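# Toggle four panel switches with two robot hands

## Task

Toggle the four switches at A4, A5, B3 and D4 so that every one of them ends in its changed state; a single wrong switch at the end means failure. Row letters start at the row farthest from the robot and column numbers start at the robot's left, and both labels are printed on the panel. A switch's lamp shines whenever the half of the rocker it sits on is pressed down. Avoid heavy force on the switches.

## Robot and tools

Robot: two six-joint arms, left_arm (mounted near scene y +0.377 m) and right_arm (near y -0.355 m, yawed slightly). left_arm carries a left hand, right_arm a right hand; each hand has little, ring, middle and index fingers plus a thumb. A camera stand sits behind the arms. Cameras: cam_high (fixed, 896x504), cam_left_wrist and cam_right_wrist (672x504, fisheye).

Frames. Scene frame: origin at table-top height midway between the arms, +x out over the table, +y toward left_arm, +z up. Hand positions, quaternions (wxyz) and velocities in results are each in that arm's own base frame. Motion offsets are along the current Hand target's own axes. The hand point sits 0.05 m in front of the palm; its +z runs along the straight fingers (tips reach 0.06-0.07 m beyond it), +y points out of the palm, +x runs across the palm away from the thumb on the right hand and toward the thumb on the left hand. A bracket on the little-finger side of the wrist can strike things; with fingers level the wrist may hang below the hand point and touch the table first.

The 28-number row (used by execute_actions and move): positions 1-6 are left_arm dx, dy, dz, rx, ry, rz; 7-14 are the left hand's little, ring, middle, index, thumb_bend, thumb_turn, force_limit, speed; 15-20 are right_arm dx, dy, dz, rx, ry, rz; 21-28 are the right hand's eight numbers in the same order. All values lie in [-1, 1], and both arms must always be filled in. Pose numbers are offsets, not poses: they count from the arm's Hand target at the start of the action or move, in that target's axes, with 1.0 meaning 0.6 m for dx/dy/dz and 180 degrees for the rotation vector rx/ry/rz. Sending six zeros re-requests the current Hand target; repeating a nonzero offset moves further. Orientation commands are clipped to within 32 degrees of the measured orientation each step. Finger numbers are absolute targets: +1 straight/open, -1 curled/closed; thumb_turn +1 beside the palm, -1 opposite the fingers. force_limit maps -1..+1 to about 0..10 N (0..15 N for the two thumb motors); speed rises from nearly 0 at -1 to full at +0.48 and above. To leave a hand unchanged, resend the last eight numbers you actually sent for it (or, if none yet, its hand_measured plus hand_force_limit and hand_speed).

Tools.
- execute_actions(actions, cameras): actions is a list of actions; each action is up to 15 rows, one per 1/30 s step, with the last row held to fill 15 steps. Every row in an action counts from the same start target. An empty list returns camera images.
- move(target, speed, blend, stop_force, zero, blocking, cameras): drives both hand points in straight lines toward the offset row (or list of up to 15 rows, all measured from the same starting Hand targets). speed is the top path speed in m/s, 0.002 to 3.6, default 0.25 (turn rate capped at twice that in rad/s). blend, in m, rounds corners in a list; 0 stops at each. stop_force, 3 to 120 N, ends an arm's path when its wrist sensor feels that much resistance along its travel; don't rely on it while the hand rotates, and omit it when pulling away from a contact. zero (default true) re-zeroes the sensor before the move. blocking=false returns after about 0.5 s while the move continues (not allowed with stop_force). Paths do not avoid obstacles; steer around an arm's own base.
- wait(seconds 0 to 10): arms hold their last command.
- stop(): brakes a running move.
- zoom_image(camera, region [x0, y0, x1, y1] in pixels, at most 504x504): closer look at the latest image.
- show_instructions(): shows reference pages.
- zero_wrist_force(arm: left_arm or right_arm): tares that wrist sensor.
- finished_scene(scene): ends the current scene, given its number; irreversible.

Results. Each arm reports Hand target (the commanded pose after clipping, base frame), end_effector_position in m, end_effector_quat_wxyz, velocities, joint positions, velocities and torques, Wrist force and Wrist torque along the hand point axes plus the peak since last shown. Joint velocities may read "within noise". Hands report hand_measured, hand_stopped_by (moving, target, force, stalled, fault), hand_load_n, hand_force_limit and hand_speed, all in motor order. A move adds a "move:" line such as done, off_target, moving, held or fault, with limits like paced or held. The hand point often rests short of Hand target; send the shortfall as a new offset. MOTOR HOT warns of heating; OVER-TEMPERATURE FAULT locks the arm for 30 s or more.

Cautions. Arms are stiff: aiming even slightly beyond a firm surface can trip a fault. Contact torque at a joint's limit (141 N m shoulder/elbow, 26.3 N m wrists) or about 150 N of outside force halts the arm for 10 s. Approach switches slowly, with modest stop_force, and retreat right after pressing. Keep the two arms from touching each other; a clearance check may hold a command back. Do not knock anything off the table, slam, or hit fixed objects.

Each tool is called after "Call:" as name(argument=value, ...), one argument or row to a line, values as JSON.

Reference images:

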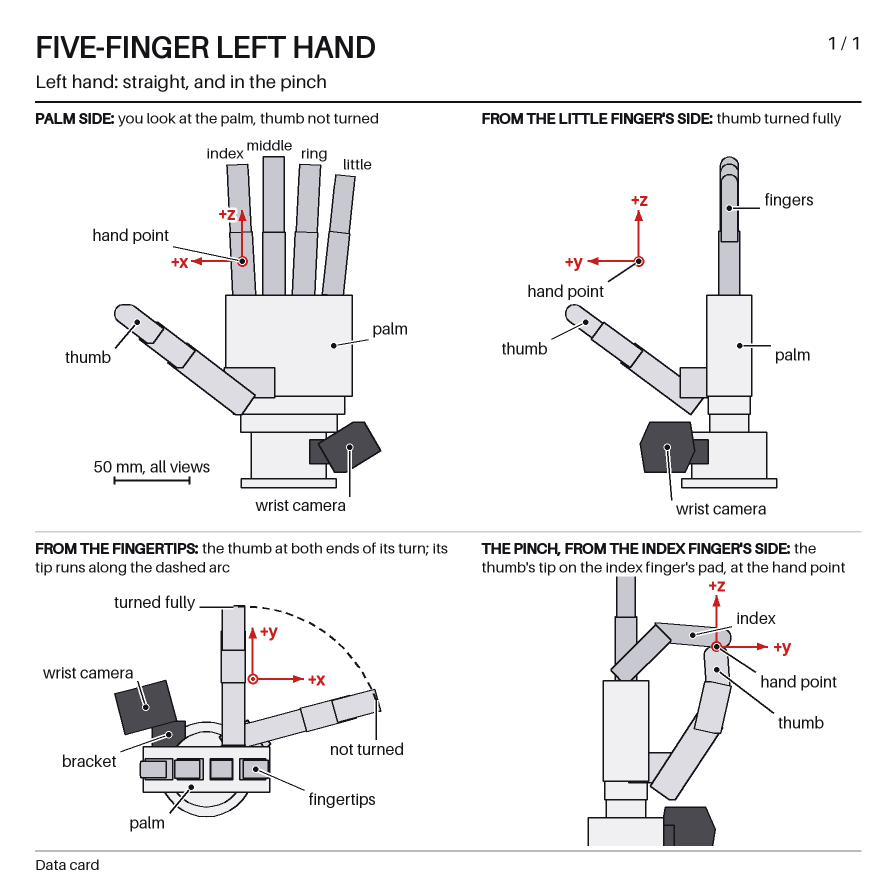

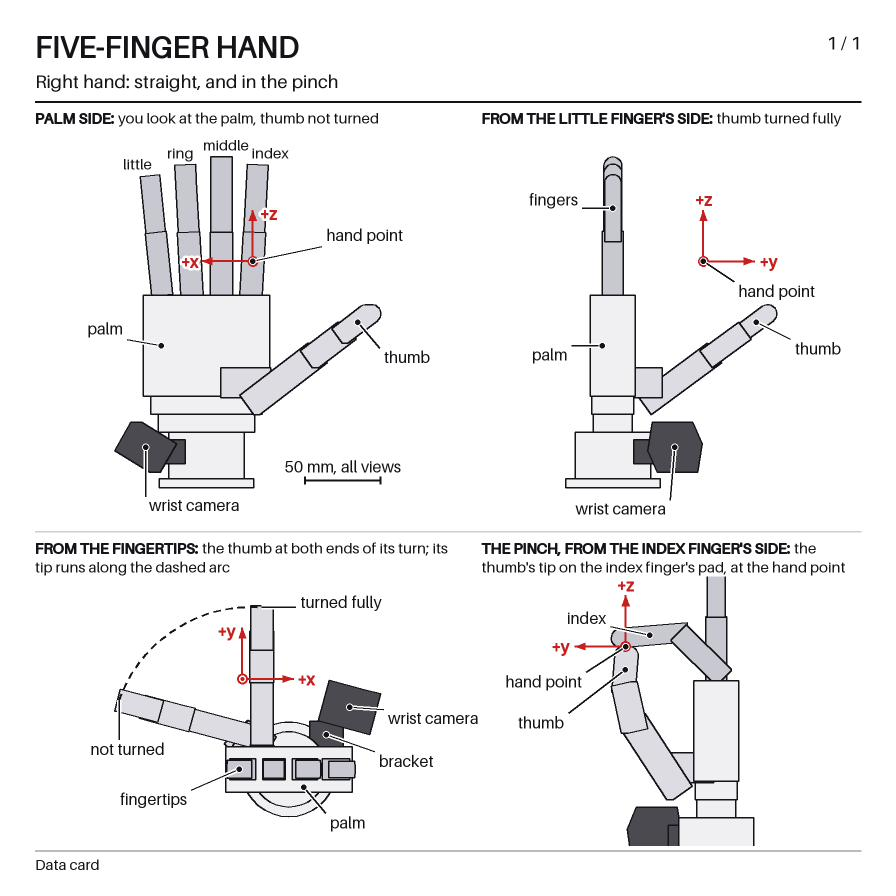

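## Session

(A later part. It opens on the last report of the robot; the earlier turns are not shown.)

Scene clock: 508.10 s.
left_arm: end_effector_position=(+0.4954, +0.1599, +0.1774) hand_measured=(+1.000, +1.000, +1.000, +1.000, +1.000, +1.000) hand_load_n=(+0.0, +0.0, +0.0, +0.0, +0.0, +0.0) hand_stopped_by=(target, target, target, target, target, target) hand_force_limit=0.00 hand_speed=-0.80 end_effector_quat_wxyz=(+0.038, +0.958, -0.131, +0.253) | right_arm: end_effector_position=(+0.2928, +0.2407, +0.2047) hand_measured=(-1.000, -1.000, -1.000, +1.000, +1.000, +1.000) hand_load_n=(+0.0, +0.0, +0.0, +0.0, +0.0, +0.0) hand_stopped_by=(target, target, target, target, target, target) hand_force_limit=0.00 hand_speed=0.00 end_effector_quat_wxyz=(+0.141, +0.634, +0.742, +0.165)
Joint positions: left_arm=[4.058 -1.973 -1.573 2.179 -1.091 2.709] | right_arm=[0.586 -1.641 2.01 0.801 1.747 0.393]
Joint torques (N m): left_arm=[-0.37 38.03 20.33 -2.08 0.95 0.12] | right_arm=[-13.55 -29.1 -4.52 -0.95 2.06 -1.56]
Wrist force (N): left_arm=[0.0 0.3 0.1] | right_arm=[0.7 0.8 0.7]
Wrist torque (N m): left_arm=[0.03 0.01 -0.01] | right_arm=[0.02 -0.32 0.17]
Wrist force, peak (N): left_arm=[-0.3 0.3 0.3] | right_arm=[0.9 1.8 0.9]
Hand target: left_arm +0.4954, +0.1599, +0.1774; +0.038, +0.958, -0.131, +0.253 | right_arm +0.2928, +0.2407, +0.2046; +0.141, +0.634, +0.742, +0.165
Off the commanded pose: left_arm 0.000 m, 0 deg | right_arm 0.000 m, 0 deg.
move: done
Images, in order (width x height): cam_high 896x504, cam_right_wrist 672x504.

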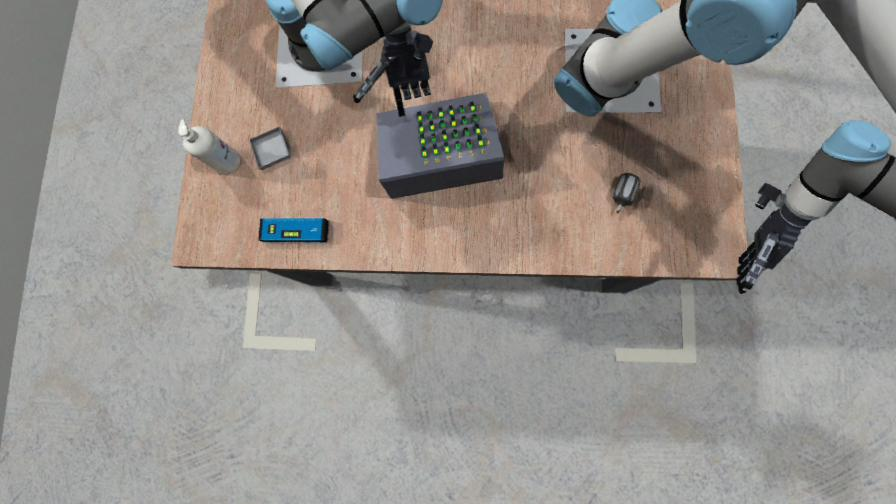

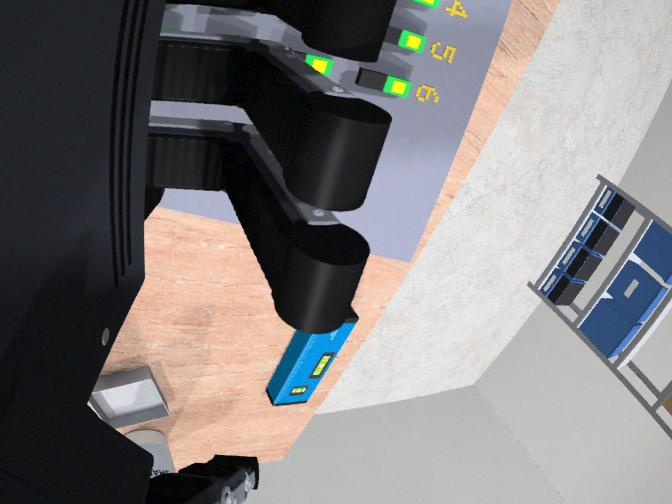

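Call:
move(
  target=[0,0,0,0,0,0,1,1,1,1,1,1,0,-0.8,-0.0280,0.1181,0.0551,0,0,0,-1,-1,-1,1,1,1,0,0],
  cameras=["cam_high","cam_right_wrist"],
  speed=0.1,
)

Call:
zoom_image(
  camera="cam_high",
  region=[370, 110, 450, 190],
)

Scene clock: 516.07 s.
left_arm: end_effector_position=(+0.4954, +0.1599, +0.1774) hand_measured=(+1.000, +1.000, +1.000, +1.000, +1.000, +1.000) hand_load_n=(+0.0, +0.0, +0.0, +0.0, +0.0, +0.0) hand_stopped_by=(target, target, target, target, target, target) hand_force_limit=0.00 hand_speed=-0.80 end_effector_quat_wxyz=(+0.038, +0.958, -0.131, +0.253) | right_arm: end_effector_position=(+0.3725, +0.2363, +0.2046) hand_measured=(-1.000, -1.000, -1.000, +1.000, +1.000, +1.000) hand_load_n=(+0.0, +0.0, +0.0, +0.0, +0.0, +0.0) hand_stopped_by=(target, target, target, target, target, target) hand_force_limit=0.00 hand_speed=0.00 end_effector_quat_wxyz=(+0.141, +0.634, +0.742, +0.165)
Joint positions: left_arm=[4.058 -1.973 -1.573 2.179 -1.091 2.709] | right_arm=[0.427 -1.535 1.901 0.782 1.684 0.246]
Joint torques (N m): left_arm=[0.04 37.89 19.98 -1.99 1.08 0.02] | right_arm=[-10.48 -6.73 -27.73 -1.38 -1.72 -1.38]
Wrist force (N): left_arm=[-0.1 0.2 0.2] | right_arm=[0.6 0.9 1.0]
Wrist torque (N m): left_arm=[0.01 0.01 -0.01] | right_arm=[0.03 -0.33 0.21]
Wrist force, peak (N): left_arm=[-0.2 0.4 0.3] | right_arm=[0.3 1.4 1.5]
Hand target: left_arm +0.4954, +0.1599, +0.1774; +0.038, +0.958, -0.131, +0.253 | right_arm +0.3727, +0.2363, +0.2046; +0.141, +0.634, +0.742, +0.165
Off the commanded pose: left_arm 0.000 m, 0 deg | right_arm 0.000 m, 0 deg.
move: done
Images, in order (width x height): cam_high 896x504, cam_right_wrist 672x504.

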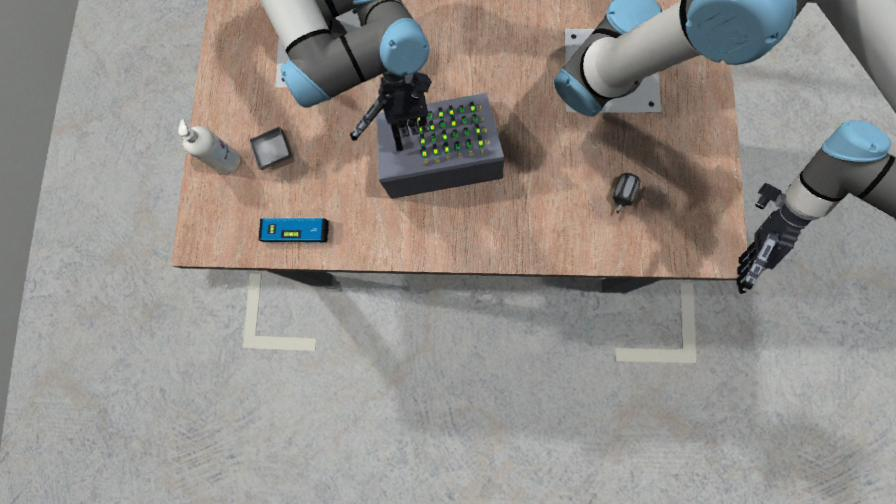

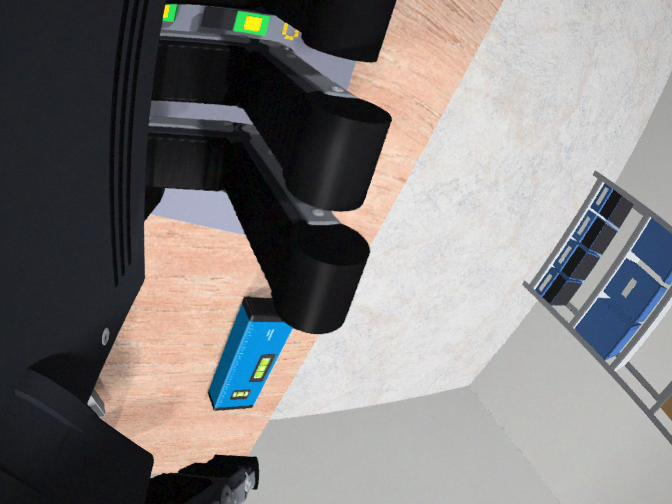

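Scaled by 6.300 from the camera's 896x504 image, which has a finer 1280x720 frame.

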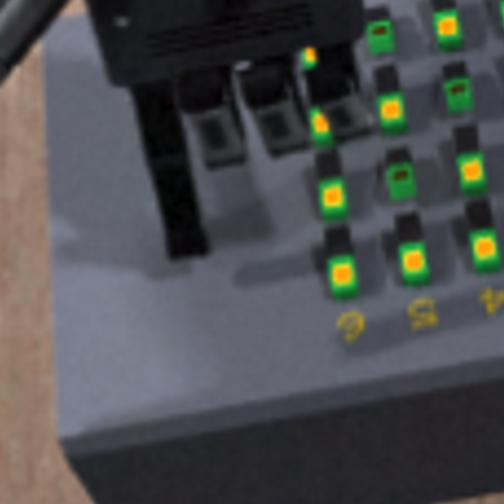

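Call:
move(
  target=[0,0,0,0,0,0,1,1,1,1,1,1,0,-0.8,0.2445,0.0475,0.0223,0,0,0,-1,-1,-1,1,1,1,0,0],
  cameras=["cam_high","cam_right_wrist"],
  speed=0.1,
)

Call:
zoom_image(
  camera="cam_high",
  region=[420, 110, 500, 190],
)

Scene clock: 531.63 s.
left_arm: end_effector_position=(+0.4954, +0.1599, +0.1774) hand_measured=(+1.000, +1.000, +1.000, +1.000, +1.000, +1.000) hand_load_n=(+0.0, +0.0, +0.0, +0.0, +0.0, +0.0) hand_stopped_by=(target, target, target, target, target, target) hand_force_limit=0.00 hand_speed=-0.80 end_effector_quat_wxyz=(+0.038, +0.958, -0.131, +0.253) | right_arm: end_effector_position=(+0.3808, +0.3860, +0.2046) hand_measured=(-1.000, -1.000, -1.000, +1.000, +1.000, +1.000) hand_load_n=(+0.0, +0.0, +0.0, +0.0, +0.0, +0.0) hand_stopped_by=(target, target, target, target, target, target) hand_force_limit=0.00 hand_speed=0.00 end_effector_quat_wxyz=(+0.141, +0.634, +0.742, +0.165)
Joint positions: left_arm=[4.058 -1.973 -1.573 2.179 -1.091 2.709] | right_arm=[0.761 -1.218 1.527 0.894 1.813 0.559]
Joint torques (N m): left_arm=[0.13 37.87 20.09 -2.14 1.18 0.13] | right_arm=[12.61 -20.12 -30.5 2.75 1.35 0.91]
Wrist force (N): left_arm=[0.1 0.2 0.0] | right_arm=[-5.0 -0.5 0.2]
Wrist torque (N m): left_arm=[0.02 0.02 -0.02] | right_arm=[0.13 -0.53 -0.26]
Wrist force, peak (N): left_arm=[-0.2 0.5 0.1] | right_arm=[-9.4 2.6 -20.1]
Hand target: left_arm +0.4954, +0.1599, +0.1774; +0.038, +0.958, -0.131, +0.253 | right_arm +0.3809, +0.3861, +0.2046; +0.141, +0.634, +0.742, +0.165
Off the commanded pose: left_arm 0.000 m, 0 deg | right_arm 0.000 m, 0 deg.
move: done
Images, in order (width x height): cam_high 896x504, cam_right_wrist 672x504.

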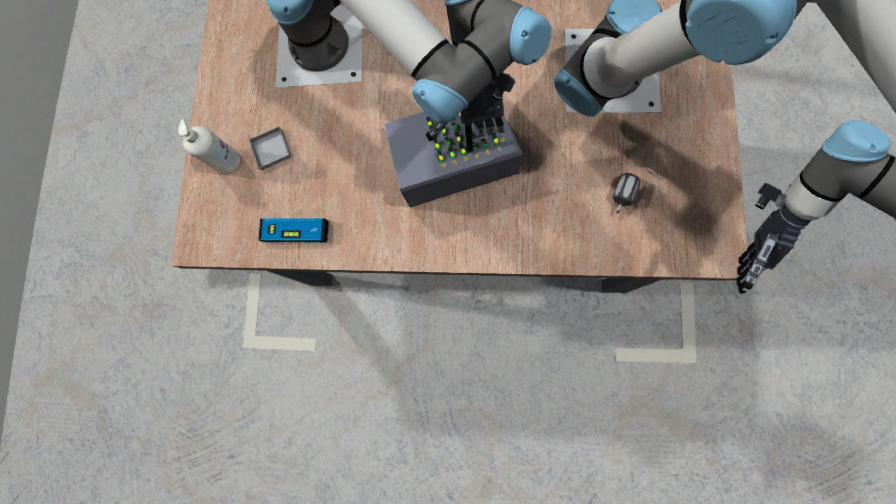

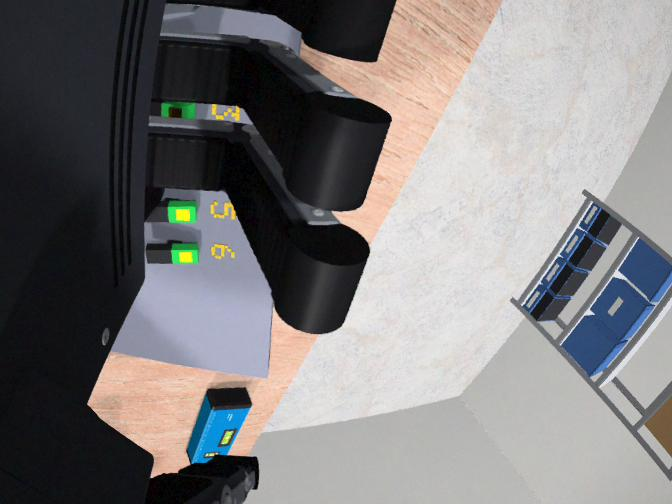

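Scaled by 6.300 from the camera's 896x504 image, which has a finer 1280x720 frame.

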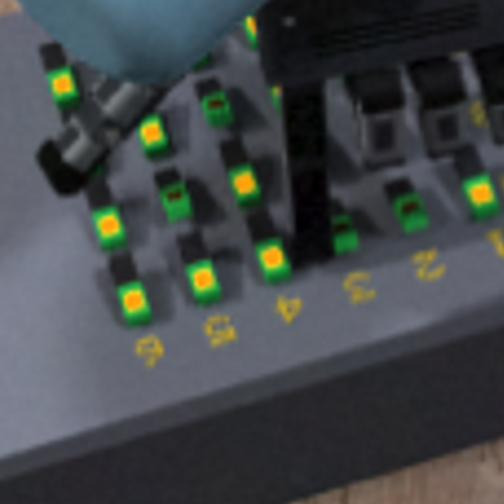

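Call:
move(
  target=[
    [0,0,0,0,0,0,1,1,1,1,1,1,0,-0.8,0,0.0494,-0.1057,0,0,0,-1,-1,-1,1,1,1,0,0],
  ],
  cameras=["cam_high","cam_right_wrist"],
  speed=0.1,
)

Call:
zoom_image(
  camera="cam_high",
  region=[420, 90, 500, 170],
)

Scene clock: 555.00 s.
left_arm: end_effector_position=(+0.4954, +0.1599, +0.1774) hand_measured=(+1.000, +1.000, +1.000, +1.000, +1.000, +1.000) hand_load_n=(+0.0, +0.0, +0.0, +0.0, +0.0, +0.0) hand_stopped_by=(target, target, target, target, target, target) hand_force_limit=0.00 hand_speed=-0.80 end_effector_quat_wxyz=(+0.038, +0.958, -0.131, +0.253) | right_arm: end_effector_position=(+0.3809, +0.3861, +0.2745) hand_measured=(-1.000, -1.000, -1.000, +1.000, +1.000, +1.000) hand_load_n=(+0.0, +0.0, +0.0, +0.0, +0.0, +0.0) hand_stopped_by=(target, target, target, target, target, target) hand_force_limit=0.00 hand_speed=0.00 end_effector_quat_wxyz=(+0.141, +0.634, +0.742, +0.165)
Joint positions: left_arm=[4.058 -1.973 -1.573 2.179 -1.091 2.709] | right_arm=[0.761 -1.254 1.395 1.064 1.813 0.559]
Joint torques (N m): left_arm=[0.46 37.86 20.69 -2.01 1.02 0.05] | right_arm=[-8.59 -44.95 -28.65 4.18 -0.65 0.98]
Wrist force (N): left_arm=[-0.1 0.1 0.0] | right_arm=[0.3 0.9 0.7]
Wrist torque (N m): left_arm=[0.00 0.03 -0.02] | right_arm=[0.02 -0.27 0.11]
Wrist force, peak (N): left_arm=[-0.1 0.5 0.0] | right_arm=[-5.2 -2.0 1.6]
Hand target: left_arm +0.4954, +0.1599, +0.1774; +0.038, +0.958, -0.131, +0.253 | right_arm +0.3809, +0.3861, +0.2746; +0.141, +0.634, +0.742, +0.165
Off the commanded pose: left_arm 0.000 m, 0 deg | right_arm 0.000 m, 0 deg.
move: done
Images, in order (width x height): cam_high 896x504, cam_right_wrist 672x504.

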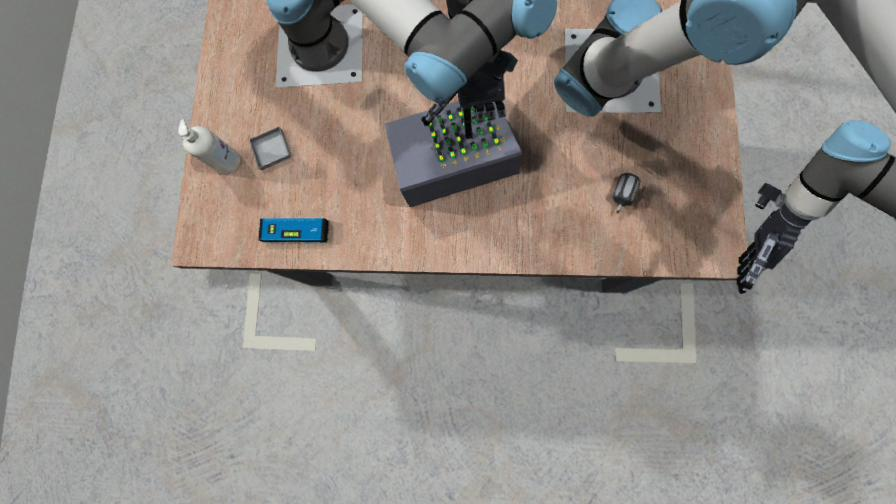

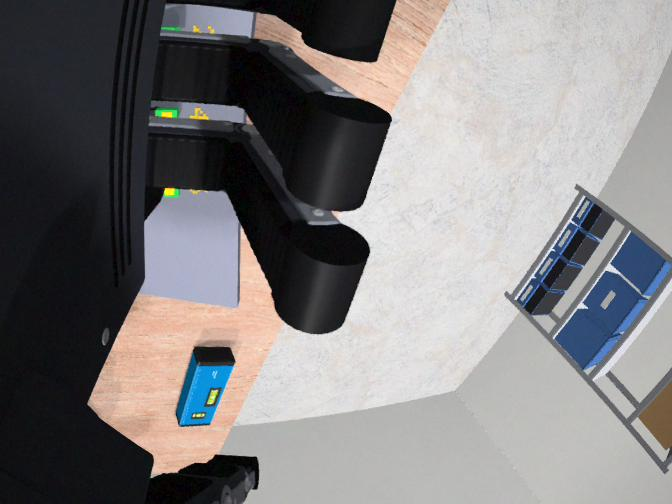

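Scaled by 6.300 from the camera's 896x504 image, which has a finer 1280x720 frame.

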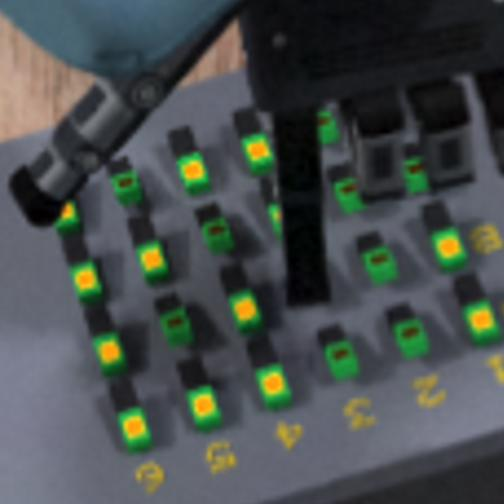

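Call:
move(
  target=[
    [0,0,0,0,0,0,1,1,1,1,1,1,0,-0.8,0.051,-0.0995,0.0457,0,0,0,-1,-1,-1,1,1,1,0,0],
  ],
  cameras=["cam_high","cam_right_wrist"],
  speed=0.05,
  stop_force=5,
)

Call:
zoom_image(
  camera="cam_high",
  region=[430, 90, 510, 170],
)

Scene clock: 588.70 s.
left_arm: end_effector_position=(+0.4954, +0.1599, +0.1774) hand_measured=(+1.000, +1.000, +1.000, +1.000, +1.000, +1.000) hand_load_n=(+0.0, +0.0, +0.0, +0.0, +0.0, +0.0) hand_stopped_by=(target, target, target, target, target, target) hand_force_limit=0.00 hand_speed=-0.80 end_effector_quat_wxyz=(+0.038, +0.958, -0.131, +0.253) | right_arm: end_effector_position=(+0.3341, +0.4097, +0.2245) hand_measured=(-1.000, -1.000, -1.000, +1.000, +1.000, +1.000) hand_load_n=(+0.0, +0.0, +0.0, +0.0, +0.0, +0.0) hand_stopped_by=(target, target, target, target, target, target) hand_force_limit=0.00 hand_speed=0.00 end_effector_quat_wxyz=(+0.141, +0.634, +0.742, +0.165)
Joint positions: left_arm=[4.058 -1.973 -1.573 2.179 -1.091 2.709] | right_arm=[0.879 -1.224 1.491 0.967 1.854 0.673]
Joint torques (N m): left_arm=[0.69 37.75 20.93 -2.06 1.06 0.08] | right_arm=[11.96 -19.96 -5.18 -1.06 2.61 0.91]
Wrist force (N): left_arm=[0.0 0.3 0.0] | right_arm=[-0.4 1.2 0.8]
Wrist torque (N m): left_arm=[0.04 0.00 -0.01] | right_arm=[0.11 -0.16 0.10]
Wrist force, peak (N): left_arm=[0.0 0.4 0.3] | right_arm=[-0.3 1.4 0.8]
Hand target: left_arm +0.4954, +0.1599, +0.1774; +0.038, +0.958, -0.131, +0.253 | right_arm +0.3341, +0.4097, +0.2245; +0.141, +0.634, +0.742, +0.165
Off the commanded pose: left_arm 0.000 m, 0 deg | right_arm 0.000 m, 0 deg.
move: done
Images, in order (width x height): cam_high 896x504, cam_right_wrist 672x504.

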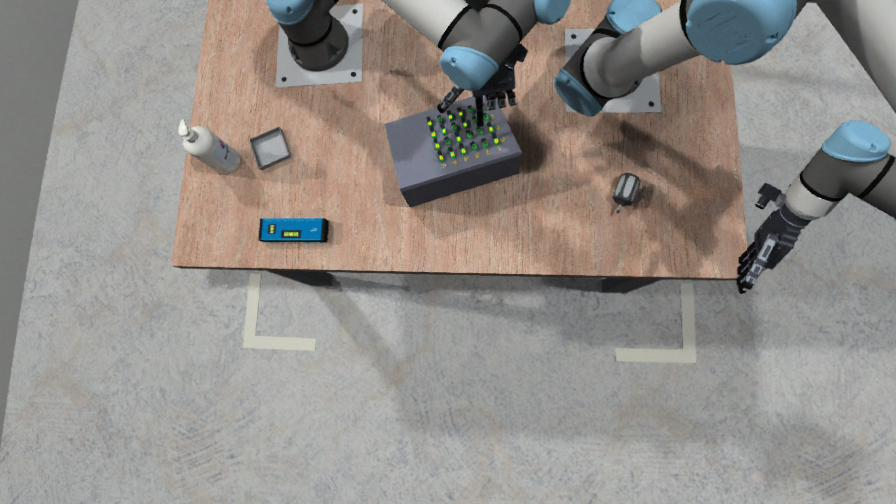

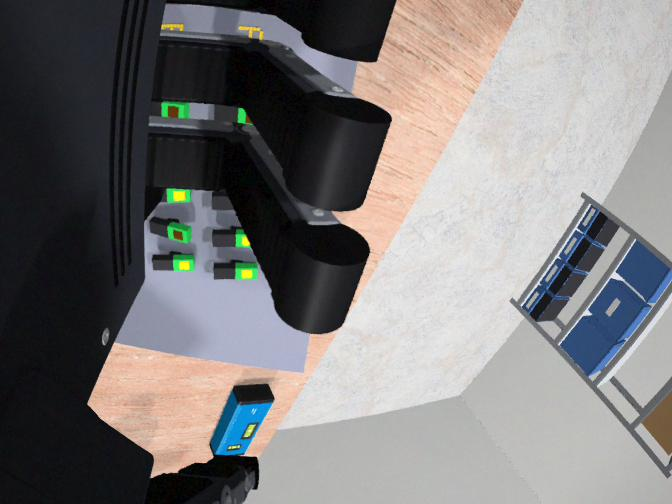

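Scaled by 6.300 from the camera's 896x504 image, which has a finer 1280x720 frame.

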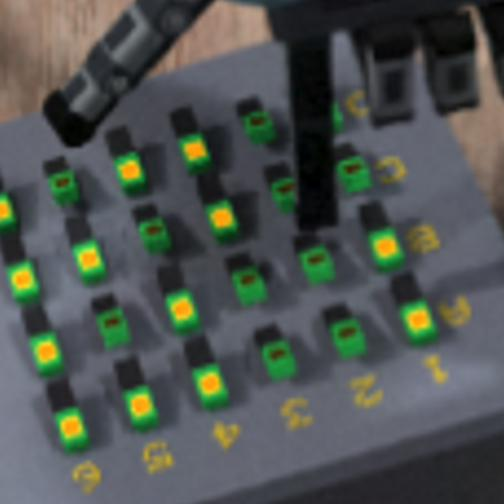

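Call:
move(
  target=[
    [0,0,0,0,0,0,1,1,1,1,1,1,0,-0.8,-0.0413,0.0090,0.0042,0,0,0,-1,-1,-1,1,1,1,0,0],
  ],
  speed=0.05,
)

Call:
move(
  target=[
    [0,0,0,0,0,0,1,1,1,1,1,1,0,-0.8,0,-0.0353,0.0755,0,0,0,-1,-1,-1,1,1,1,0,0],
  ],
  cameras=["cam_high","cam_right_wrist"],
  speed=0.006,
  stop_force=3,
)

Call:
zoom_image(
  camera="cam_high",
  region=[430, 90, 510, 170],
)

Scene clock: 603.43 s.
left_arm: end_effector_position=(+0.4954, +0.1599, +0.1774) hand_measured=(+1.000, +1.000, +1.000, +1.000, +1.000, +1.000) hand_load_n=(+0.0, +0.0, +0.0, +0.0, +0.0, -0.5) hand_stopped_by=(target, target, target, target, target, target) hand_force_limit=0.00 hand_speed=-0.80 end_effector_quat_wxyz=(+0.038, +0.958, -0.131, +0.253) | right_arm: end_effector_position=(+0.3438, +0.3863, +0.2245) hand_measured=(-1.000, -1.000, -1.000, +1.000, +1.000, +1.000) hand_load_n=(+0.0, +0.0, +0.0, +0.0, +0.0, +0.0) hand_stopped_by=(target, target, target, target, target, target) hand_force_limit=0.00 hand_speed=0.00 end_effector_quat_wxyz=(+0.141, +0.634, +0.742, +0.165)
Joint positions: left_arm=[4.058 -1.973 -1.573 2.179 -1.091 2.709] | right_arm=[0.824 -1.268 1.547 0.94 1.836 0.62]
Joint torques (N m): left_arm=[-0.06 37.85 20.82 -2.11 1.08 0.06] | right_arm=[-13.55 -43.28 -3.74 -1.05 -1.67 -1.43]
Wrist force (N): left_arm=[-0.2 0.3 0.0] | right_arm=[-0.5 1.3 0.7]
Wrist torque (N m): left_arm=[0.04 0.05 -0.03] | right_arm=[0.10 -0.13 0.20]
Wrist force, peak (N): left_arm=[-0.2 0.3 0.3] | right_arm=[-0.3 1.6 1.0]
Hand target: left_arm +0.4954, +0.1599, +0.1774; +0.038, +0.958, -0.131, +0.253 | right_arm +0.3439, +0.3861, +0.2245; +0.141, +0.634, +0.742, +0.165
Off the commanded pose: left_arm 0.000 m, 0 deg | right_arm 0.000 m, 0 deg.
move: done

Scene clock: 610.07 s.
left_arm: end_effector_position=(+0.4954, +0.1599, +0.1774) hand_measured=(+1.000, +1.000, +1.000, +1.000, +1.000, +1.000) hand_load_n=(+0.0, +0.0, +0.0, +0.0, +0.0, +0.0) hand_stopped_by=(target, target, target, target, target, target) hand_force_limit=0.00 hand_speed=-0.80 end_effector_quat_wxyz=(+0.038, +0.958, -0.131, +0.253) | right_arm: end_effector_position=(+0.3439, +0.3861, +0.1931) hand_measured=(-1.000, -1.000, -1.000, +1.000, +1.000, +1.000) hand_load_n=(+0.0, +0.0, +0.0, -1.0, +0.0, +0.0) hand_stopped_by=(target, target, target, target, target, target) hand_force_limit=0.00 hand_speed=0.00 end_effector_quat_wxyz=(+0.141, +0.634, +0.742, +0.165)
Joint positions: left_arm=[4.058 -1.973 -1.573 2.179 -1.091 2.709] | right_arm=[0.824 -1.245 1.6 0.864 1.835 0.62]
Joint torques (N m): left_arm=[0.17 37.44 20.95 -2.04 1.18 0.08] | right_arm=[8.45 -43.91 -25.42 3.82 0.4 0.61]
Wrist force (N): left_arm=[0.0 0.2 -0.1] | right_arm=[-0.2 2.5 -2.8]
Wrist torque (N m): left_arm=[0.03 0.01 -0.02] | right_arm=[0.28 -0.20 0.21]
Wrist force, peak (N): left_arm=[-0.3 0.4 0.2] | right_arm=[-0.1 3.6 -4.7]
Hand target: left_arm +0.4954, +0.1599, +0.1774; +0.038, +0.958, -0.131, +0.253 | right_arm +0.3439, +0.3861, +0.1931; +0.141, +0.634, +0.742, +0.165 (not the last commanded pose)
Off the commanded pose: left_arm 0.000 m, 0 deg | right_arm 0.019 m, 0 deg.
move: contact (right_arm)
Images, in order (width x height): cam_high 896x504, cam_right_wrist 672x504.

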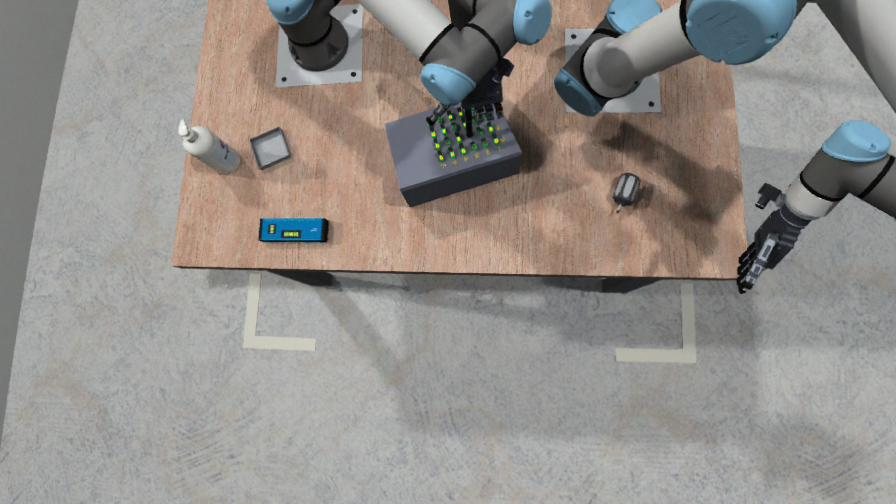

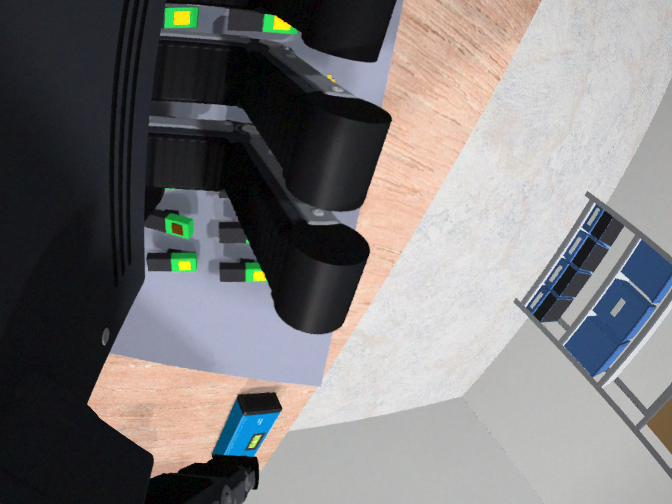

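Scaled by 6.300 from the camera's 896x504 image, which has a finer 1280x720 frame.

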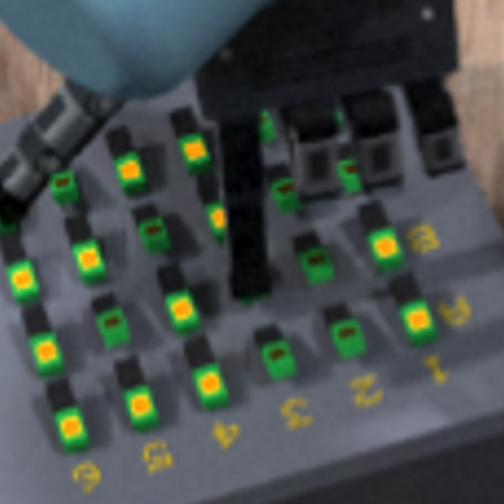

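Call:
move(
  target=[
    [0,0,0,0,0,0,1,1,1,1,1,1,0,-0.8,0,-0.0071,0.0151,0,0,0,-1,-1,-1,1,1,1,0,0],
  ],
  cameras=["cam_high"],
  speed=0.006,
  stop_force=6,
)

Call:
zoom_image(
  camera="cam_high",
  region=[430, 90, 510, 170],
)

Scene clock: 620.33 s.
left_arm: end_effector_position=(+0.4954, +0.1599, +0.1774) hand_measured=(+1.000, +1.000, +1.000, +1.000, +1.000, +1.000) hand_load_n=(+0.0, +0.0, +0.0, +0.0, +0.0, +0.0) hand_stopped_by=(target, target, target, target, target, target) hand_force_limit=0.00 hand_speed=-0.80 end_effector_quat_wxyz=(+0.038, +0.958, -0.131, +0.253) | right_arm: end_effector_position=(+0.3439, +0.3861, +0.1878) hand_measured=(-1.000, -1.000, -1.000, +1.000, +1.000, +1.000) hand_load_n=(+0.0, +0.0, +0.0, -2.0, +0.0, +0.0) hand_stopped_by=(target, target, target, target, target, target) hand_force_limit=0.00 hand_speed=0.00 end_effector_quat_wxyz=(+0.141, +0.634, +0.742, +0.165)
Joint positions: left_arm=[4.058 -1.973 -1.573 2.179 -1.091 2.709] | right_arm=[0.824 -1.241 1.609 0.851 1.835 0.62]
Joint torques (N m): left_arm=[0.35 38.08 21.1 -2.14 1.29 0.15] | right_arm=[7.43 -40.68 -24.64 3.33 0.83 0.7]
Wrist force (N): left_arm=[-0.2 0.4 0.1] | right_arm=[0.5 2.4 -9.8]
Wrist torque (N m): left_arm=[0.06 0.02 -0.03] | right_arm=[0.70 -0.16 0.26]
Wrist force, peak (N): left_arm=[-0.3 0.2 0.4] | right_arm=[0.7 4.3 -14.3]
Hand target: left_arm +0.4954, +0.1599, +0.1774; +0.038, +0.958, -0.131, +0.253 | right_arm +0.3439, +0.3861, +0.1878; +0.141, +0.634, +0.742, +0.165 (not the last commanded pose)
Off the commanded pose: left_arm 0.000 m, 0 deg | right_arm 0.005 m, 0 deg.
move: contact (right_arm)
Images, in order (width x height): cam_high 896x504.

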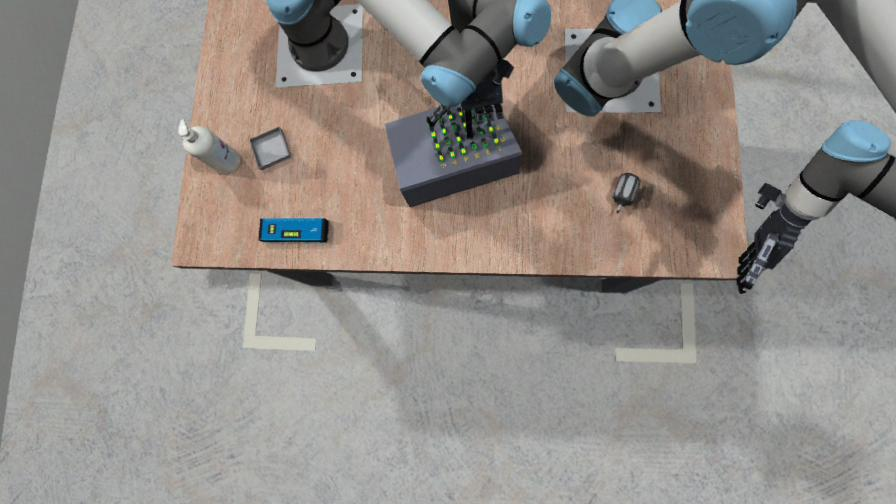

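Scaled by 6.300 from the camera's 896x504 image, which has a finer 1280x720 frame.

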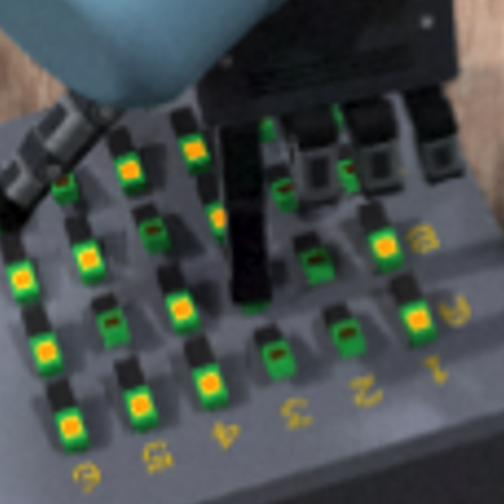

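Call:
move(
  target=[
    [0,0,0,0,0,0,1,1,1,1,1,1,0,-0.8,0,0.0353,-0.0755,0,0,0,-1,-1,-1,1,1,1,0,0],
    [0,0,0,0,0,0,1,1,1,1,1,1,0,-0.8,0,-0.14,-0.14,0,0,0,-1,-1,-1,1,1,1,0,0],
  ],
  cameras=["cam_high"],
  speed=0.15,
  blend=0.02,
)

Call:
zoom_image(
  camera="cam_high",
  region=[430, 90, 510, 170],
)

Scene clock: 630.73 s.
left_arm: end_effector_position=(+0.4954, +0.1599, +0.1774) hand_measured=(+1.000, +1.000, +1.000, +1.000, +1.000, +1.000) hand_load_n=(+0.0, +0.0, +0.0, +0.0, +0.0, +0.0) hand_stopped_by=(target, target, target, target, target, target) hand_force_limit=0.00 hand_speed=-0.80 end_effector_quat_wxyz=(+0.038, +0.958, -0.131, +0.253) | right_arm: end_effector_position=(+0.2338, +0.3687, +0.2284) hand_measured=(-1.000, -1.000, -1.000, +1.000, +1.000, +1.000) hand_load_n=(+0.0, +0.0, +0.0, +0.0, +0.0, +0.0) hand_stopped_by=(target, target, target, target, target, target) hand_force_limit=0.00 hand_speed=0.00 end_effector_quat_wxyz=(+0.141, +0.634, +0.742, +0.165)
Joint positions: left_arm=[4.058 -1.973 -1.573 2.179 -1.091 2.709] | right_arm=[1.027 -1.384 1.699 0.963 1.9 0.821]
Joint torques (N m): left_arm=[0.23 37.78 21.39 -2.15 1.07 0.18] | right_arm=[11.6 -40.17 -5.26 3.98 2.65 0.69]
Wrist force (N): left_arm=[-0.2 0.2 0.1] | right_arm=[0.0 1.1 0.9]
Wrist torque (N m): left_arm=[0.01 0.05 -0.02] | right_arm=[0.05 -0.22 0.11]
Wrist force, peak (N): left_arm=[-0.3 0.3 0.2] | right_arm=[0.7 3.9 -11.0]
Hand target: left_arm +0.4954, +0.1599, +0.1774; +0.038, +0.958, -0.131, +0.253 | right_arm +0.2336, +0.3687, +0.2284; +0.141, +0.634, +0.742, +0.165
Off the commanded pose: left_arm 0.000 m, 0 deg | right_arm 0.000 m, 0 deg.
move: done
Images, in order (width x height): cam_high 896x504.

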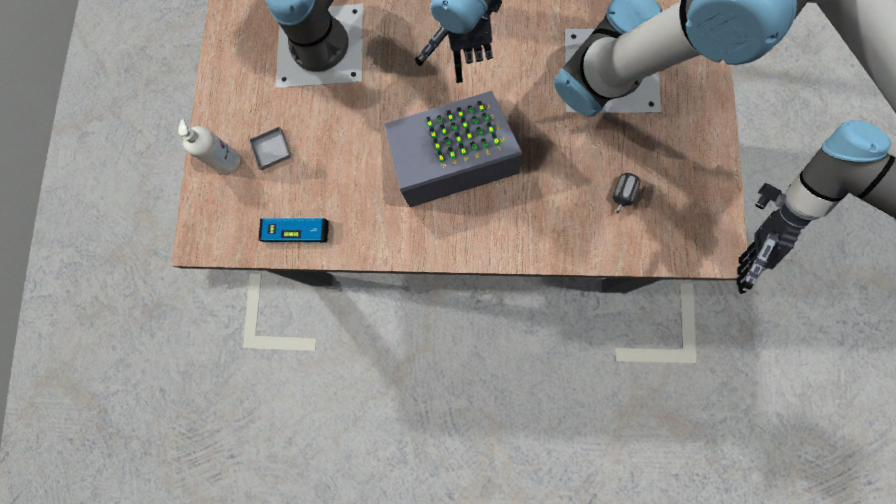

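Scaled by 6.300 from the camera's 896x504 image, which has a finer 1280x720 frame.

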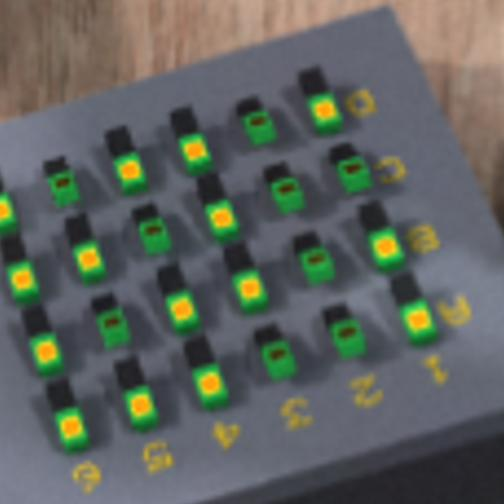

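Call:
move(
  target=[
    [0,0,0,0,0,0,1,1,1,1,1,1,0,-0.8,-0.0350,0.1812,0.1262,0,0,0,-1,-1,-1,1,1,1,0,0],
    [0,0,0,0,0,0,1,1,1,1,1,1,0,-0.8,-0.0350,0.1695,0.1511,0,0,0,-1,-1,-1,1,1,1,0,0],
  ],
  cameras=["cam_high"],
  speed=[0.1,0.015],
)

Call:
zoom_image(
  camera="cam_high",
  region=[430, 90, 510, 170],
)

Scene clock: 672.23 s.
left_arm: end_effector_position=(+0.4954, +0.1599, +0.1774) hand_measured=(+1.000, +1.000, +1.000, +1.000, +1.000, +1.000) hand_load_n=(+0.0, +0.0, +0.0, +0.0, +0.0, +0.0) hand_stopped_by=(target, target, target, target, target, target) hand_force_limit=0.00 hand_speed=-0.80 end_effector_quat_wxyz=(+0.038, +0.958, -0.131, +0.253) | right_arm: end_effector_position=(+0.3658, +0.3683, +0.1892) hand_measured=(-1.000, -1.000, -1.000, +1.000, +1.000, +1.000) hand_load_n=(+0.0, +0.0, +0.0, +0.5, +0.0, +0.0) hand_stopped_by=(target, target, target, target, target, target) hand_force_limit=0.00 hand_speed=0.00 end_effector_quat_wxyz=(+0.141, +0.634, +0.742, +0.165) end_effector_velocity=(+0.001, +0.000, +0.000) end_effector_angular_velocity=(+0.001, -0.005, -0.001)
Joint positions: left_arm=[4.058 -1.973 -1.573 2.179 -1.091 2.709] | right_arm=[0.755 -1.259 1.625 0.837 1.811 0.553]
Joint velocities: left_arm=[within noise] | right_arm=[0 0 0.002 -0.005 0.003 0]
Joint torques (N m): left_arm=[0.51 38.16 21.46 -2.1 1.24 0.16] | right_arm=[-1.62 -23.22 -5.71 -0.8 2.43 -0.33]
Wrist force (N): left_arm=[0.1 0.3 -0.1] | right_arm=[-0.1 -1.7 -0.1]
Wrist torque (N m): left_arm=[0.05 0.00 -0.01] | right_arm=[0.24 -0.23 0.13]
Wrist force, peak (N): left_arm=[-0.1 0.4 -0.1] | right_arm=[8.2 8.4 -131.0]
Hand target: left_arm +0.4954, +0.1599, +0.1774; +0.038, +0.958, -0.131, +0.253 | right_arm +0.3658, +0.3683, +0.1893; +0.141, +0.634, +0.742, +0.165
Off the commanded pose: left_arm 0.000 m, 0 deg | right_arm 0.000 m, 0 deg.
move: done
Images, in order (width x height): cam_high 896x504.

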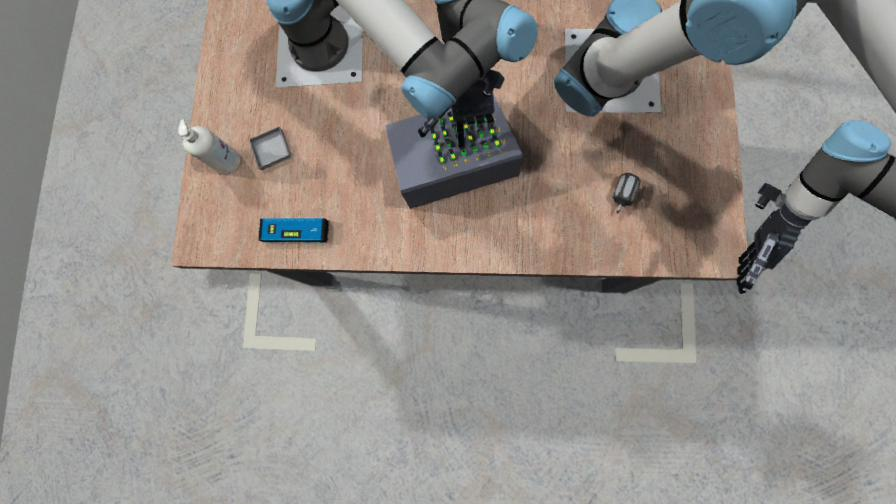

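Scaled by 6.300 from the camera's 896x504 image, which has a finer 1280x720 frame.

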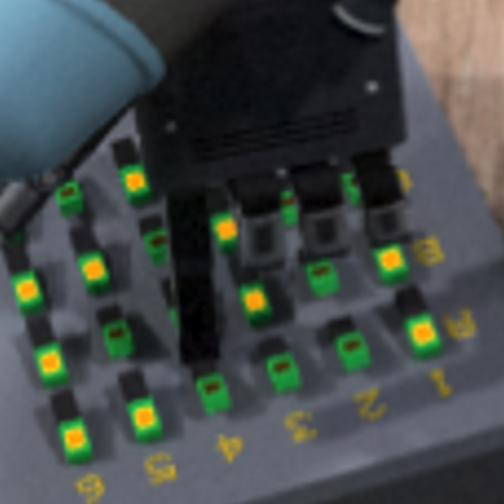

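Call:
move(
  target=[
    [0,0,0,0,0,0,1,1,1,1,1,1,0,-0.8,0,0.0423,-0.0906,0,0,0,-1,-1,-1,1,1,1,0,0],
  ],
  speed=0.05,
)

Call:
move(
  target=[
    [0,0,0,0,0,0,1,1,1,1,1,1,0,-0.8,0.0280,-0.1181,-0.0551,0,0,0,-1,-1,-1,1,1,1,0,0],
  ],
  speed=0.1,
  blocking=false,
)

Call:
wait(
  seconds=0.3,
)

Call:
wait(
  seconds=0.5,
)

Call:
wait(
  seconds=0.5,
)

Scene clock: 688.30 s.
left_arm: end_effector_position=(+0.4954, +0.1599, +0.1774) hand_measured=(+1.000, +1.000, +1.000, +1.000, +1.000, +1.000) hand_load_n=(+0.0, +0.0, +0.0, +0.0, +0.0, +0.0) hand_stopped_by=(target, target, target, target, target, target) hand_force_limit=0.00 hand_speed=-0.80 end_effector_quat_wxyz=(+0.038, +0.958, -0.131, +0.253) | right_arm: end_effector_position=(+0.3658, +0.3683, +0.2491) hand_measured=(-1.000, -1.000, -1.000, +1.000, +1.000, +1.000) hand_load_n=(+0.0, +0.0, +0.0, +0.0, +0.0, +0.0) hand_stopped_by=(target, target, target, target, target, target) hand_force_limit=0.00 hand_speed=0.00 end_effector_quat_wxyz=(+0.141, +0.634, +0.742, +0.165)
Joint positions: left_arm=[4.058 -1.973 -1.573 2.179 -1.091 2.709] | right_arm=[0.755 -1.3 1.52 0.982 1.811 0.553]
Joint torques (N m): left_arm=[0.01 37.76 21.49 -2.06 1.23 0.16] | right_arm=[-9.51 -43.12 -27.66 3.84 -1.28 0.44]
Wrist force (N): left_arm=[-0.2 0.3 0.0] | right_arm=[0.7 0.9 0.6]
Wrist torque (N m): left_arm=[0.04 0.05 -0.03] | right_arm=[0.04 -0.29 0.20]
Wrist force, peak (N): left_arm=[-0.3 0.4 0.2] | right_arm=[1.1 -1.5 1.4]
Hand target: left_arm +0.4954, +0.1599, +0.1774; +0.038, +0.958, -0.131, +0.253 | right_arm +0.3658, +0.3683, +0.2493; +0.141, +0.634, +0.742, +0.165
Off the commanded pose: left_arm 0.000 m, 0 deg | right_arm 0.000 m, 0 deg.
move: done

Scene clock: 688.80 s.
left_arm: end_effector_position=(+0.4954, +0.1599, +0.1774) hand_measured=(+1.000, +1.000, +1.000, +1.000, +1.000, +1.000) hand_load_n=(+0.0, +0.0, +0.0, +0.0, +0.0, +0.0) hand_stopped_by=(target, target, target, target, target, target) hand_force_limit=0.00 hand_speed=-0.80 end_effector_quat_wxyz=(+0.038, +0.958, -0.131, +0.253) | right_arm: end_effector_position=(+0.3354, +0.3699, +0.2492) hand_measured=(-1.000, -1.000, -1.000, +1.000, +1.000, +1.000) hand_load_n=(+0.0, +0.0, +0.0, +0.0, +0.0, +0.0) hand_stopped_by=(target, target, target, target, target, target) hand_force_limit=0.00 hand_speed=0.00 end_effector_quat_wxyz=(+0.140, +0.634, +0.742, +0.165) end_effector_velocity=(-0.093, +0.005, +0.000) end_effector_angular_velocity=(-0.001, +0.002, +0.001)
Joint positions: left_arm=[4.058 -1.973 -1.573 2.179 -1.091 2.709] | right_arm=[0.812 -1.327 1.558 0.985 1.831 0.608]
Joint velocities: left_arm=[within noise] | right_arm=[0.18 -0.078 0.11 0.014 0.062 0.174]
Joint torques (N m): left_arm=[0.15 37.4 21.43 -2.09 1.25 0.07] | right_arm=[14.27 -45.33 -2.94 4.06 2.38 0.97]
Wrist force (N): left_arm=[0.1 0.2 0.0] | right_arm=[0.4 1.0 0.9]
Wrist torque (N m): left_arm=[0.03 0.00 -0.01] | right_arm=[0.06 -0.27 0.12]
Wrist force, peak (N): left_arm=[0.1 0.4 0.1] | right_arm=[0.4 1.6 0.9]
Hand target: left_arm +0.4954, +0.1599, +0.1774; +0.038, +0.958, -0.131, +0.253 | right_arm +0.3194, +0.3709, +0.2493; +0.141, +0.634, +0.742, +0.165
Off the commanded pose: left_arm 0.000 m, 0 deg | right_arm 0.050 m, 0 deg.
move: running

Scene clock: 689.10 s.
left_arm: end_effector_position=(+0.4954, +0.1599, +0.1774) hand_measured=(+1.000, +1.000, +1.000, +1.000, +1.000, +1.000) hand_load_n=(+0.0, +0.0, +0.0, +0.0, +0.0, +0.0) hand_stopped_by=(target, target, target, target, target, target) hand_force_limit=0.00 hand_speed=-0.80 end_effector_quat_wxyz=(+0.038, +0.958, -0.131, +0.253) | right_arm: end_effector_position=(+0.3064, +0.3715, +0.2492) hand_measured=(-1.000, -1.000, -1.000, +1.000, +1.000, +1.000) hand_load_n=(+0.0, +0.0, +0.0, +0.0, +0.0, +0.0) hand_stopped_by=(target, target, target, target, target, target) hand_force_limit=0.00 hand_speed=0.00 end_effector_quat_wxyz=(+0.140, +0.634, +0.743, +0.165) end_effector_velocity=(-0.096, +0.005, +0.000) end_effector_angular_velocity=(+0.000, -0.001, +0.001)
Joint positions: left_arm=[4.058 -1.973 -1.573 2.179 -1.091 2.709] | right_arm=[0.87 -1.349 1.59 0.991 1.85 0.664]
Joint velocities: left_arm=[within noise] | right_arm=[0.202 -0.065 0.094 0.025 0.067 0.197]
Joint torques (N m): left_arm=[0.22 38.1 21.53 -2.09 1.29 0.16] | right_arm=[12.22 -40.71 -3.33 4.05 2.46 1.27]
Wrist force (N): left_arm=[-0.1 0.1 0.0] | right_arm=[0.4 1.4 0.8]
Wrist torque (N m): left_arm=[0.01 0.04 -0.02] | right_arm=[0.11 -0.27 0.11]
Wrist force, peak (N): left_arm=[-0.1 0.3 0.1] | right_arm=[0.3 1.4 0.8]
Hand target: left_arm +0.4954, +0.1599, +0.1774; +0.038, +0.958, -0.131, +0.253 | right_arm +0.2904, +0.3725, +0.2493; +0.141, +0.634, +0.742, +0.165
Off the commanded pose: left_arm 0.000 m, 0 deg | right_arm 0.021 m, 0 deg.
earlier move: running
wait: 0.30 s; no rest

Scene clock: 689.60 s.
left_arm: end_effector_position=(+0.4954, +0.1599, +0.1774) hand_measured=(+1.000, +1.000, +1.000, +1.000, +1.000, +1.000) hand_load_n=(+0.0, +0.0, +0.0, +0.0, +0.0, +0.0) hand_stopped_by=(target, target, target, target, target, target) hand_force_limit=0.00 hand_speed=-0.80 end_effector_quat_wxyz=(+0.038, +0.958, -0.131, +0.253) | right_arm: end_effector_position=(+0.2864, +0.3727, +0.2492) hand_measured=(-1.000, -1.000, -1.000, +1.000, +1.000, +1.000) hand_load_n=(+0.0, +0.0, +0.0, +0.0, +0.0, +0.0) hand_stopped_by=(target, target, target, target, target, target) hand_force_limit=0.00 hand_speed=0.00 end_effector_quat_wxyz=(+0.141, +0.634, +0.742, +0.165) end_effector_velocity=(-0.004, +0.000, +0.000) end_effector_angular_velocity=(+0.000, +0.001, -0.001)
Joint positions: left_arm=[4.058 -1.973 -1.573 2.179 -1.091 2.709] | right_arm=[0.914 -1.361 1.607 0.997 1.865 0.708]
Joint velocities: left_arm=[within noise] | right_arm=[0.008 -0.002 0.003 0.002 0.002 0.01]
Joint torques (N m): left_arm=[0.15 37.73 21.59 -2.15 1.34 0.03] | right_arm=[13.22 -40.19 -6 3.97 2.31 0.64]
Wrist force (N): left_arm=[-0.1 0.3 0.1] | right_arm=[0.6 1.1 0.9]
Wrist torque (N m): left_arm=[0.03 0.01 -0.02] | right_arm=[0.08 -0.31 0.12]
Wrist force, peak (N): left_arm=[-0.1 0.2 0.3] | right_arm=[0.6 1.2 0.8]
Hand target: left_arm +0.4954, +0.1599, +0.1774; +0.038, +0.958, -0.131, +0.253 | right_arm +0.2859, +0.3727, +0.2493; +0.141, +0.634, +0.742, +0.165
Off the commanded pose: left_arm 0.000 m, 0 deg | right_arm 0.000 m, 0 deg.
earlier move: running
wait: 0.50 s; no rest

Scene clock: 689.63 s.
left_arm: end_effector_position=(+0.4954, +0.1599, +0.1774) hand_measured=(+1.000, +1.000, +1.000, +1.000, +1.000, +1.000) hand_load_n=(+0.0, +0.0, +0.0, +0.0, +0.0, +0.0) hand_stopped_by=(target, target, target, target, target, target) hand_force_limit=0.00 hand_speed=-0.80 end_effector_quat_wxyz=(+0.038, +0.958, -0.131, +0.253) | right_arm: end_effector_position=(+0.2863, +0.3727, +0.2493) hand_measured=(-1.000, -1.000, -1.000, +1.000, +1.000, +1.000) hand_load_n=(+0.0, +0.0, +0.0, +0.0, +0.0, +0.0) hand_stopped_by=(target, target, target, target, target, target) hand_force_limit=0.00 hand_speed=0.00 end_effector_quat_wxyz=(+0.141, +0.634, +0.742, +0.165) end_effector_velocity=(-0.002, +0.000, +0.000) end_effector_angular_velocity=(+0.000, +0.000, -0.001)
Joint positions: left_arm=[4.058 -1.973 -1.573 2.179 -1.091 2.709] | right_arm=[0.914 -1.361 1.607 0.997 1.865 0.708]
Joint velocities: left_arm=[within noise] | right_arm=[0.006 -0.001 0.002 0 0.002 0.006]
Joint torques (N m): left_arm=[0.13 37.86 21.6 -2.04 1.23 0.22] | right_arm=[10.5 -40.83 -5.24 4.01 2.86 1.19]
Wrist force (N): left_arm=[0.1 0.1 0.0] | right_arm=[0.5 1.1 0.7]
Wrist torque (N m): left_arm=[0.02 0.00 -0.01] | right_arm=[0.07 -0.29 0.11]
Wrist force, peak (N): left_arm=[0.1 0.1 0.0] | right_arm=[0.5 1.1 0.7]
Hand target: left_arm +0.4954, +0.1599, +0.1774; +0.038, +0.958, -0.131, +0.253 | right_arm +0.2859, +0.3727, +0.2493; +0.141, +0.634, +0.742, +0.165
Off the commanded pose: left_arm 0.000 m, 0 deg | right_arm 0.000 m, 0 deg.
earlier move: done
wait: 0.03 of 0.5 s (the move ended)


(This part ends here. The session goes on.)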